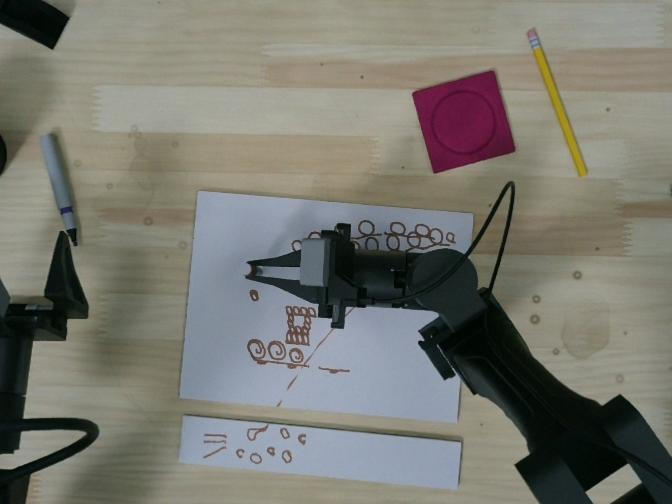

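Request:
move([
  [0,0,0,0,0,0,1, 0,0,0,0,0,-0.004226,-1],
  [0,0,0,0,0,0,1, 0,0,0,-0.002259,0,-0.010140,-1],
  [0,0,0,0,0,0,1, 0,0,0,-0.004067,0,-0.013545,-1],
  [0,0,0,0,0,0,1, 0,0,0,-0.004676,0,-0.016123,-1],
  [0,0,0,0,0,0,1, 0,0,0,-0.002260,0,-0.016123,-1],
  [0,0,0,0,0,0,1, 0,0,0,-0.001922,0,-0.017294,-1],
  [0,0,0,0,0,0,1, 0,0,0,-0.001019,0,-0.017675,-1],
  [0,0,0,0,0,0,1, 0,0,0,-0.001019,0,-0.007249,-1],
  [0,0,0,0,0,0,1, 0,0,0,0.001776,0,-0.006067,-1],
  [0,0,0,0,0,0,1, 0,0,0,0.005136,0,-0.002968,-1],
  [0,0,0,0,0,0,1, 0,0,0,0.007789,0,0.000584,-1],
  [0,0,0,0,0,0,1, 0,0,0,0.009436,0,0.003828,-1],
  [0,0,0,0,0,0,1, 0,0,0,0.009956,0,0.006175,-1],
  [0,0,0,0,0,0,1, 0,0,0,0.007540,0,0.006175,-1],
  [0,0,0,0,0,0,1, 0,0,0,0.007202,0,0.007346,-1],
], speed=[0.04,0.027,0.0452,0.0177,0.12,0.012,0.034,0.08,0.0573,0.0709,0.064,0.0428,0.0177,0.12,0.012], blend=[0.0015,0.0015,0.0015,0.0015,0.0015,0.0015,0.0015,0.0015,0.0015,0.0015,0.0015,0.0015,0.0015,0.0015,0])

Request:
move([
  [0,0,0,0,0,0,1, 0,0,0,-0.000903,0,0.000381,-1],
  [0,0,0,0,0,0,1, 0,0,0,-0.000903,0,-0.010045,-1],
  [0,0,0,0,0,0,1, 0,0,0,-0.003698,0,-0.011227,-1],
  [0,0,0,0,0,0,1, 0,0,0,-0.007058,0,-0.014326,-1],
  [0,0,0,0,0,0,1, 0,0,0,-0.009461,0,-0.017486,-1],
  [0,0,0,0,0,0,1, 0,0,0,-0.012323,0,-0.028200,-1],
  [0,0,0,0,0,0,1, 0,0,0,-0.014222,0,-0.034600,-1],
  [0,0,0,0,0,0,1, 0,0,0,-0.016002,0,-0.038070,-1],
  [0,0,0,0,0,0,1, 0,0,0,-0.016611,0,-0.040777,-1],
  [0,0,0,0,0,0,1, 0,0,0,-0.014195,0,-0.040777,-1],
  [0,0,0,0,0,0,1, 0,0,0,-0.013816,0,-0.042104,-1],
  [0,0,0,0,0,0,1, 0,0,0,-0.012782,0,-0.042550,-1],
  [0,0,0,0,0,0,1, 0,0,0,-0.012782,0,-0.032124,-1],
  [0,0,0,0,0,0,1, 0,0,0,-0.009899,0,-0.030948,-1],
  [0,0,0,0,0,0,1, 0,0,0,-0.006487,0,-0.027851,-1],
], speed=[0.034,0.08,0.0573,0.0709,0.065,0.0187,0.0218,0.0427,0.0175,0.12,0.0119,0.0339,0.08,0.0561,0.0685], blend=[0.0015,0.0015,0.0015,0.0015,0.0015,0.0015,0.0015,0.0015,0.0015,0.0015,0.0015,0.0015,0.0015,0.0015,0])

Request:
move([
  [0,0,0,0,0,0,1, 0,0,0,0.002873,0,0.003859,-1],
  [0,0,0,0,0,0,1, 0,0,0,0.004528,0,0.007176,-1],
  [0,0,0,0,0,0,1, 0,0,0,0.005090,0,0.009760,-1],
  [0,0,0,0,0,0,1, 0,0,0,0.002674,0,0.009760,-1],
  [0,0,0,0,0,0,1, 0,0,0,0.002295,0,0.011087,-1],
  [0,0,0,0,0,0,1, 0,0,0,0.001261,0,0.011533,-1],
  [0,0,0,0,0,0,1, 0,0,0,0.001261,0,0.001107,-1],
  [0,0,0,0,0,0,1, 0,0,0,-0.001622,0,-0.000069,-1],
  [0,0,0,0,0,0,1, 0,0,0,-0.005034,0,-0.003166,-1],
  [0,0,0,0,0,0,1, 0,0,0,-0.007735,0,-0.006749,-1],
  [0,0,0,0,0,0,1, 0,0,0,-0.015722,0,-0.022235,-1],
  [0,0,0,0,0,0,1, 0.011024,0,0,-0.015722,0,-0.022235,-1],
], speed=[0.0617,0.0412,0.0175,0.12,0.0119,0.0339,0.08,0.0561,0.0685,0.0623,0.0418,0.3], blend=[0.0015,0.0015,0.0015,0.0015,0.0015,0.0015,0.0015,0.0015,0.0015,0.0015,0,0])

Request:
move([
  [0,0,0,0,0,0,1, 0,0,0,0.009563,0,0.059995,-1],
  [0,0,0,0,0,0,1, 0,0,0,0.005438,0,0.044258,-1],
  [0,0,0,0,0,0,1, -0.011024,0,0,0.005438,0,0.044258,-1],
], speed=[0.4,0.05,0.12], blend=[0,0,0])

Request:
move([
  [0,0,0,0,0,0,1, 0,0,0,0,0,-0.004226,-1],
  [0,0,0,0,0,0,1, 0,0,0,-0.005236,0,-0.011891,-1],
  [0,0,0,0,0,0,1, 0,0,0,-0.007102,0,-0.016705,-1],
  [0,0,0,0,0,0,1, 0,0,0,-0.004686,0,-0.016705,-1],
  [0,0,0,0,0,0,1, 0,0,0,-0.003510,0,-0.018179,-1],
  [0,0,0,0,0,0,1, 0,0,0,-0.003510,0,-0.007753,-1],
  [0,0,0,0,0,0,1, 0,0,0,-0.000556,0,-0.006238,-1],
  [0,0,0,0,0,0,1, 0,0,0,0.002697,0,-0.002322,-1],
  [0,0,0,0,0,0,1, 0,0,0,0.004256,0,0.002003,-1],
  [0,0,0,0,0,0,1, 0,0,0,0.001840,0,0.002003,-1],
  [0,0,0,0,0,0,1, 0,0,0,0.000664,0,0.003477,-1],
  [0,0,0,0,0,0,1, 0,0,0,0.000664,0,-0.006949,-1],
  [0,0,0,0,0,0,1, 0,0,0,-0.002290,0,-0.008464,-1],
  [0,0,0,0,0,0,1, 0,0,0,-0.005236,0,-0.011891,-1],
  [0,0,0,0,0,0,1, 0,0,0,-0.005657,0,-0.023457,-1],
], speed=[0.04,0.05,0.0258,0.12,0.0208,0.08,0.0517,0.0544,0.0237,0.12,0.0208,0.08,0.0517,0.0554,0.0143], blend=[0.0015,0.0015,0.0015,0.0015,0.0015,0.0015,0.0015,0.0015,0.0015,0.0015,0.0015,0.0015,0.0015,0.0015,0])

Request:
move([
  [0,0,0,0,0,0,1, 0,0,0,-0.001748,0,-0.003422,-1],
  [0,0,0,0,0,0,1, 0,0,0,-0.002338,0,-0.006140,-1],
  [0,0,0,0,0,0,1, 0,0,0,0.000078,0,-0.006140,-1],
  [0,0,0,0,0,0,1, 0,0,0,0.001620,0,-0.008074,-1],
  [0,0,0,0,0,0,1, 0,0,0,0.001620,0,0.002352,-1],
  [0,0,0,0,0,0,1, 0,0,0,0.004473,0,0.003537,-1],
  [0,0,0,0,0,0,1, 0,0,0,0.007728,0,0.006612,-1],
  [0,0,0,0,0,0,1, 0,0,0,0.010648,0,0.011029,-1],
  [0,0,0,0,0,0,1, 0,0,0,0.011890,0,0.015236,-1],
  [0,0,0,0,0,0,1, 0,0,0,0.009474,0,0.015236,-1],
  [0,0,0,0,0,0,1, 0,0,0,0.007932,0,0.017170,-1],
  [0,0,0,0,0,0,1, 0,0,0,0.007932,0,0.006744,-1],
  [0,0,0,0,0,0,1, 0,0,0,0.005079,0,0.005559,-1],
  [0,0,0,0,0,0,1, 0,0,0,0.002323,0,0.003056,-1],
  [0,0,0,0,0,0,1, 0,0,0,0,0,0,-1],
], speed=[0.0387,0.0165,0.12,0.0217,0.08,0.0519,0.0608,0.0499,0.0196,0.12,0.0217,0.08,0.0519,0.061,0.0555], blend=[0.0015,0.0015,0.0015,0.0015,0.0015,0.0015,0.0015,0.0015,0.0015,0.0015,0.0015,0.0015,0.0015,0.0015,0])

Request:
move([
  [0,0,0,0,0,0,1, 0,0,0,-0.002810,0,-0.008562,-1],
  [0,0,0,0,0,0,1, 0,0,0,-0.004288,0,-0.012548,-1],
  [0,0,0,0,0,0,1, 0,0,0,-0.001872,0,-0.012548,-1],
  [0,0,0,0,0,0,1, 0,0,0,-0.000813,0,-0.013892,-1],
  [0,0,0,0,0,0,1, 0,0,0,-0.000813,0,-0.003466,-1],
  [0,0,0,0,0,0,1, 0,0,0,0.001792,0,-0.002115,-1],
  [0,0,0,0,0,0,1, 0,0,0,0.004530,0,0.001268,-1],
  [0,0,0,0,0,0,1, 0,0,0,0.005754,0,0.004834,-1],
  [0,0,0,0,0,0,1, 0,0,0,0.003338,0,0.004834,-1],
  [0,0,0,0,0,0,1, 0,0,0,0.002279,0,0.006178,-1],
  [0,0,0,0,0,0,1, 0,0,0,0.002279,0,-0.004248,-1],
  [0,0,0,0,0,0,1, 0,0,0,-0.000326,0,-0.005599,-1],
  [0,0,0,0,0,0,1, 0,0,0,-0.002810,0,-0.008562,-1],
  [0,0,0,0,0,0,1, 0,0,0,-0.006198,0,-0.017574,-1],
  [0,0,0,0,0,0,1, 0,0,0,-0.007775,0,-0.021933,-1],
], speed=[0.0216,0.0237,0.12,0.02,0.08,0.0492,0.0506,0.0217,0.12,0.02,0.08,0.0492,0.0517,0.0261,0.0237], blend=[0.0015,0.0015,0.0015,0.0015,0.0015,0.0015,0.0015,0.0015,0.0015,0.0015,0.0015,0.0015,0.0015,0.0015,0])

Request:
move([
  [0,0,0,0,0,0,1, 0,0,0,0.002416,0,0,-1],
  [0,0,0,0,0,0,1, 0,0,0,0.003640,0,-0.001559,-1],
  [0,0,0,0,0,0,1, 0,0,0,0.003640,0,0.008867,-1],
  [0,0,0,0,0,0,1, 0,0,0,0.006497,0,0.010336,-1],
  [0,0,0,0,0,0,1, 0,0,0,0.009486,0,0.014062,-1],
  [0,0,0,0,0,0,1, 0,0,0,0.010788,0,0.017958,-1],
  [0,0,0,0,0,0,1, 0,0,0,0.008372,0,0.017958,-1],
  [0,0,0,0,0,0,1, 0,0,0,0.007148,0,0.019517,-1],
  [0,0,0,0,0,0,1, 0,0,0,0.007148,0,0.009091,-1],
  [0,0,0,0,0,0,1, 0,0,0,0.004291,0,0.007622,-1],
  [0,0,0,0,0,0,1, 0,0,0,0.001577,0,0.004359,-1],
  [0,0,0,0,0,0,1, 0,0,0,-0.002448,0,-0.007599,-1],
  [0,0,0,0,0,0,1, 0,0,0,-0.003889,0,-0.010627,-1],
  [0,0,0,0,0,0,1, 0,0,0,-0.004356,0,-0.013053,-1],
  [0,0,0,0,0,0,1, 0,0,0,-0.001940,0,-0.013053,-1],
], speed=[0.12,0.021,0.08,0.0505,0.0512,0.0216,0.12,0.021,0.08,0.0505,0.0523,0.0234,0.0345,0.0163,0.12], blend=[0.0015,0.0015,0.0015,0.0015,0.0015,0.0015,0.0015,0.0015,0.0015,0.0015,0.0015,0.0015,0.0015,0.0015,0])

Request:
move([
  [0,0,0,0,0,0,1, 0,0,0,0.001624,0,-0.002080,-1],
  [0,0,0,0,0,0,1, 0,0,0,0.001624,0,0.008346,-1],
  [0,0,0,0,0,0,1, 0,0,0,0.004348,0,0.009476,-1],
  [0,0,0,0,0,0,1, 0,0,0,0.007250,0,0.012319,-1],
  [0,0,0,0,0,0,1, 0,0,0,0.009610,0,0.016130,-1],
  [0,0,0,0,0,0,1, 0,0,0,0.010580,0,0.019816,-1],
  [0,0,0,0,0,0,1, 0,0,0,0.008164,0,0.019816,-1],
  [0,0,0,0,0,0,1, 0,0,0,0.006540,0,0.021896,-1],
  [0,0,0,0,0,0,1, 0,0,0,0.006540,0,0.011470,-1],
  [0,0,0,0,0,0,1, 0,0,0,0.003816,0,0.010340,-1],
  [0,0,0,0,0,0,1, 0,0,0,0.001262,0,0.007921,-1],
  [0,0,0,0,0,0,1, 0,0,0,-0.000508,0,0.005454,-1],
  [0,0,0,0,0,0,1, 0,0,0,-0.004096,0,-0.000748,-1],
  [0,0,0,0,0,0,1, 0.011024,0,0,-0.004096,0,-0.000748,-1],
  [0,0,0,0,0,0,1, 0.011024,0,0,-0.004096,0,-0.20,-1],
], speed=[0.022,0.08,0.0506,0.0566,0.0446,0.0171,0.12,0.022,0.08,0.0506,0.057,0.05,0.0406,0.3,0.5], blend=[0.0015,0.0015,0.0015,0.0015,0.0015,0.0015,0.0015,0.0015,0.0015,0.0015,0.0015,0.0015,0,0.01,0], cameras=["cam_above"])

Request:
zoom_image(camera="cam_above", region=[240, 220, 350, 310])

Scene clock: 879.90 s.
left_arm: end_effector_position=(+0.3943, +0.3350, +0.1104) grip_measured=+1.000 grip_effort_nm=0.00 end_effector_quat_wxyz=(+0.619, -0.015, +0.785, -0.003) | right_arm: end_effector_position=(+0.3756, +0.0954, +0.0822) grip_measured=-0.779 grip_effort_nm=-1.03 end_effector_quat_wxyz=(+0.532, -0.475, +0.516, +0.474)
Joint positions: left_arm=[1.014 -0.037 1.582 -0.053 0.332 -0.05 0.094] | right_arm=[1.215 0 2.468 -0.862 1.276 0.626 0.01]
Joint torques (N m): left_arm=[1.66 0.08 -6.48 -0.05 5.3 0.03] | right_arm=[1.32 0 -9.61 -0.13 7.05 0.64]
Heat: left arm: 45 °C; right arm: 42 °C.
Joint targets: left_arm=[1.021 -0.037 1.573 -0.053 0.341 -0.050] | right_arm=[1.201 0.000 2.472 -0.872 1.303 0.633]
move: done; blend cut to 0.0014 rad at target 5, 0.0014 rad at target 6, 0.0014 rad at target 14

Scene clock: 886.60 s.
left_arm: end_effector_position=(+0.3943, +0.3350, +0.1104) grip_measured=+1.000 grip_effort_nm=0.00 end_effector_quat_wxyz=(+0.619, -0.015, +0.785, -0.003) | right_arm: end_effector_position=(+0.3871, +0.0734, +0.0820) grip_measured=-0.779 grip_effort_nm=-1.03 end_effector_quat_wxyz=(+0.528, -0.481, +0.512, +0.478)
Joint positions: left_arm=[1.014 -0.037 1.582 -0.053 0.332 -0.05 0.094] | right_arm=[1.215 0 2.468 -0.939 1.276 0.565 0.01]
Joint torques (N m): left_arm=[1.66 0.01 -6.53 -0.04 5.34 -0.1] | right_arm=[1.29 -0.01 -9.58 0.13 6.99 0.54]
Heat: left arm: 45 °C; right arm: 42 °C.
Joint targets: left_arm=[1.021 -0.037 1.573 -0.053 0.341 -0.050] | right_arm=[1.201 0.000 2.472 -0.928 1.303 0.571]
move: done

Scene clock: 892.90 s.
left_arm: end_effector_position=(+0.3943, +0.3350, +0.1104) grip_measured=+1.000 grip_effort_nm=0.00 end_effector_quat_wxyz=(+0.619, -0.015, +0.785, -0.003) | right_arm: end_effector_position=(+0.3809, +0.0598, +0.0900) grip_measured=-0.779 grip_effort_nm=-1.03 end_effector_quat_wxyz=(+0.527, -0.506, +0.474, +0.492)
Joint positions: left_arm=[1.014 -0.037 1.582 -0.053 0.332 -0.05 0.094] | right_arm=[1.269 0 2.468 -1.055 1.276 0.529 0.01]
Joint torques (N m): left_arm=[1.69 0.07 -6.35 -0.06 5.3 -0.05] | right_arm=[1.56 -0.01 -9.51 -0.03 6.91 -0.59]
Heat: left arm: 45 °C; right arm: 42 °C.
Joint targets: left_arm=[1.021 -0.037 1.573 -0.053 0.341 -0.050] | right_arm=[1.294 0.000 2.472 -1.061 1.303 0.522]
move: done

Scene clock: 896.43 s.
left_arm: end_effector_position=(+0.3943, +0.3350, +0.1104) grip_measured=+1.000 grip_effort_nm=0.00 end_effector_quat_wxyz=(+0.619, -0.015, +0.785, -0.003) | right_arm: end_effector_position=(+0.3497, +0.0957, +0.0817) grip_measured=-0.779 grip_effort_nm=-1.03 end_effector_quat_wxyz=(+0.496, -0.513, +0.480, +0.510)
Joint positions: left_arm=[1.014 -0.037 1.582 -0.053 0.332 -0.05 0.094] | right_arm=[1.215 0 2.468 -1.008 1.276 0.625 0.01]
Joint torques (N m): left_arm=[1.67 0.06 -6.52 0 5.26 -0.17] | right_arm=[1.24 -0.01 -9.5 -0.06 6.95 -0.38]
Heat: left arm: 45 °C; right arm: 42 °C.
Joint targets: left_arm=[1.021 -0.037 1.573 -0.053 0.341 -0.050] | right_arm=[1.201 0.000 2.472 -1.015 1.303 0.620]
move: done

Scene clock: 904.60 s.
left_arm: end_effector_position=(+0.3943, +0.3350, +0.1104) grip_measured=+1.000 grip_effort_nm=0.00 end_effector_quat_wxyz=(+0.619, -0.015, +0.785, -0.003) | right_arm: end_effector_position=(+0.3619, +0.0776, +0.0815) grip_measured=-0.779 grip_effort_nm=-1.03 end_effector_quat_wxyz=(+0.496, -0.513, +0.481, +0.509)
Joint positions: left_arm=[1.014 -0.037 1.582 -0.053 0.332 -0.05 0.094] | right_arm=[1.215 0 2.468 -1.057 1.276 0.575 0.01]
Joint torques (N m): left_arm=[1.66 0.03 -6.49 -0.05 5.26 -0.02] | right_arm=[1.24 0 -9.54 -0.05 6.94 -0.64]
Heat: left arm: 45 °C; right arm: 42 °C.
Joint targets: left_arm=[1.021 -0.037 1.573 -0.053 0.341 -0.050] | right_arm=[1.200 0.000 2.472 -1.063 1.303 0.568]
move: done

Scene clock: 911.03 s.
left_arm: end_effector_position=(+0.3943, +0.3350, +0.1104) grip_measured=+1.000 grip_effort_nm=0.00 end_effector_quat_wxyz=(+0.619, -0.015, +0.785, -0.003) | right_arm: end_effector_position=(+0.3629, +0.0773, +0.0815) grip_measured=-0.779 grip_effort_nm=-1.03 end_effector_quat_wxyz=(+0.498, -0.512, +0.482, +0.508)
Joint positions: left_arm=[1.014 -0.037 1.582 -0.053 0.332 -0.05 0.094] | right_arm=[1.215 0 2.468 -1.053 1.276 0.575 0.01]
Joint torques (N m): left_arm=[1.65 0.03 -6.56 -0.07 5.23 0.01] | right_arm=[1.24 -0.01 -9.52 -0.09 6.94 -0.57]
Heat: left arm: 45 °C; right arm: 42 °C.
Joint targets: left_arm=[1.021 -0.037 1.573 -0.053 0.341 -0.050] | right_arm=[1.201 0.000 2.472 -1.063 1.303 0.568]
move: done

Scene clock: 918.73 s.
left_arm: end_effector_position=(+0.3943, +0.3350, +0.1104) grip_measured=+1.000 grip_effort_nm=0.00 end_effector_quat_wxyz=(+0.619, -0.015, +0.785, -0.003) | right_arm: end_effector_position=(+0.3702, +0.0588, +0.0812) grip_measured=-0.779 grip_effort_nm=-1.03 end_effector_quat_wxyz=(+0.492, -0.517, +0.477, +0.513)
Joint positions: left_arm=[1.014 -0.037 1.582 -0.053 0.332 -0.05 0.094] | right_arm=[1.215 0 2.468 -1.121 1.276 0.527 0.01]
Joint torques (N m): left_arm=[1.66 0.06 -6.5 -0.06 5.24 -0.09] | right_arm=[1.2 -0.01 -9.5 -0.07 6.9 -0.61]
Heat: left arm: 45 °C; right arm: 42 °C.
Joint targets: left_arm=[1.021 -0.037 1.573 -0.053 0.341 -0.050] | right_arm=[1.201 0.000 2.472 -1.129 1.303 0.520]
move: done

Scene clock: 925.60 s.
left_arm: end_effector_position=(+0.3943, +0.3350, +0.1104) grip_measured=+1.000 grip_effort_nm=0.00 end_effector_quat_wxyz=(+0.619, -0.015, +0.785, -0.003) | right_arm: end_effector_position=(+0.3752, +0.0475, +0.0811) grip_measured=-0.779 grip_effort_nm=-1.03 end_effector_quat_wxyz=(+0.491, -0.519, +0.476, +0.514)
Joint positions: left_arm=[1.014 -0.037 1.582 -0.053 0.332 -0.05 0.094] | right_arm=[1.215 0 2.468 -1.156 1.276 0.498 0.01]
Joint torques (N m): left_arm=[1.7 0.04 -6.54 0 5.35 0.05] | right_arm=[1.19 0 -9.48 0.1 6.89 -0.62]
Heat: left arm: 45 °C; right arm: 42 °C.
Joint targets: left_arm=[1.021 -0.037 1.573 -0.053 0.341 -0.050] | right_arm=[1.200 0.000 2.472 -1.145 1.303 0.490]
move: done

Scene clock: 933.53 s.
left_arm: end_effector_position=(+0.3943, +0.3350, +0.1104) grip_measured=+1.000 grip_effort_nm=0.00 end_effector_quat_wxyz=(+0.619, -0.015, +0.785, -0.003) | right_arm: end_effector_position=(+0.5027, -0.1591, +0.0888) grip_measured=-0.779 grip_effort_nm=-1.03 end_effector_quat_wxyz=(+0.606, -0.414, +0.560, +0.384)
Joint positions: left_arm=[1.014 -0.037 1.582 -0.053 0.332 -0.05 0.094] | right_arm=[1.271 0 2.468 -1.178 1.276 0.039 0.01]
Joint torques (N m): left_arm=[1.65 0.06 -6.48 -0.05 5.22 -0.02] | right_arm=[1.5 -0.01 -9.48 0.01 6.84 0.43]
Heat: left arm: 45 °C; right arm: 42 °C.
Joint targets: left_arm=[1.021 -0.037 1.573 -0.053 0.341 -0.050] | right_arm=[1.294 0.000 2.472 -1.180 1.303 0.046]
move: done

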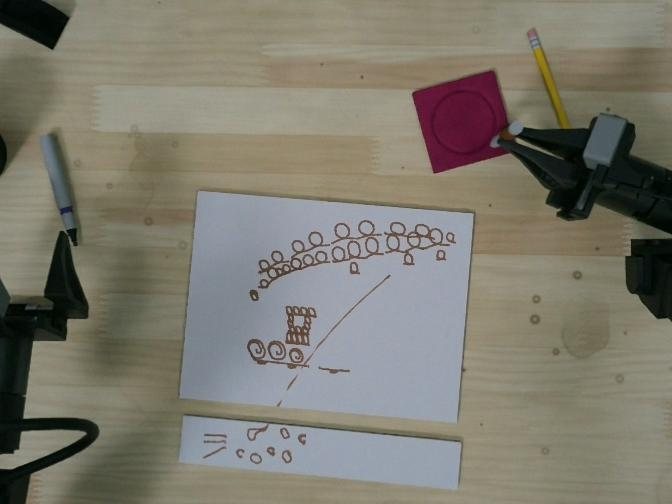

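Scaled by 4.582 from the camera's image (finer frame: 960x720).

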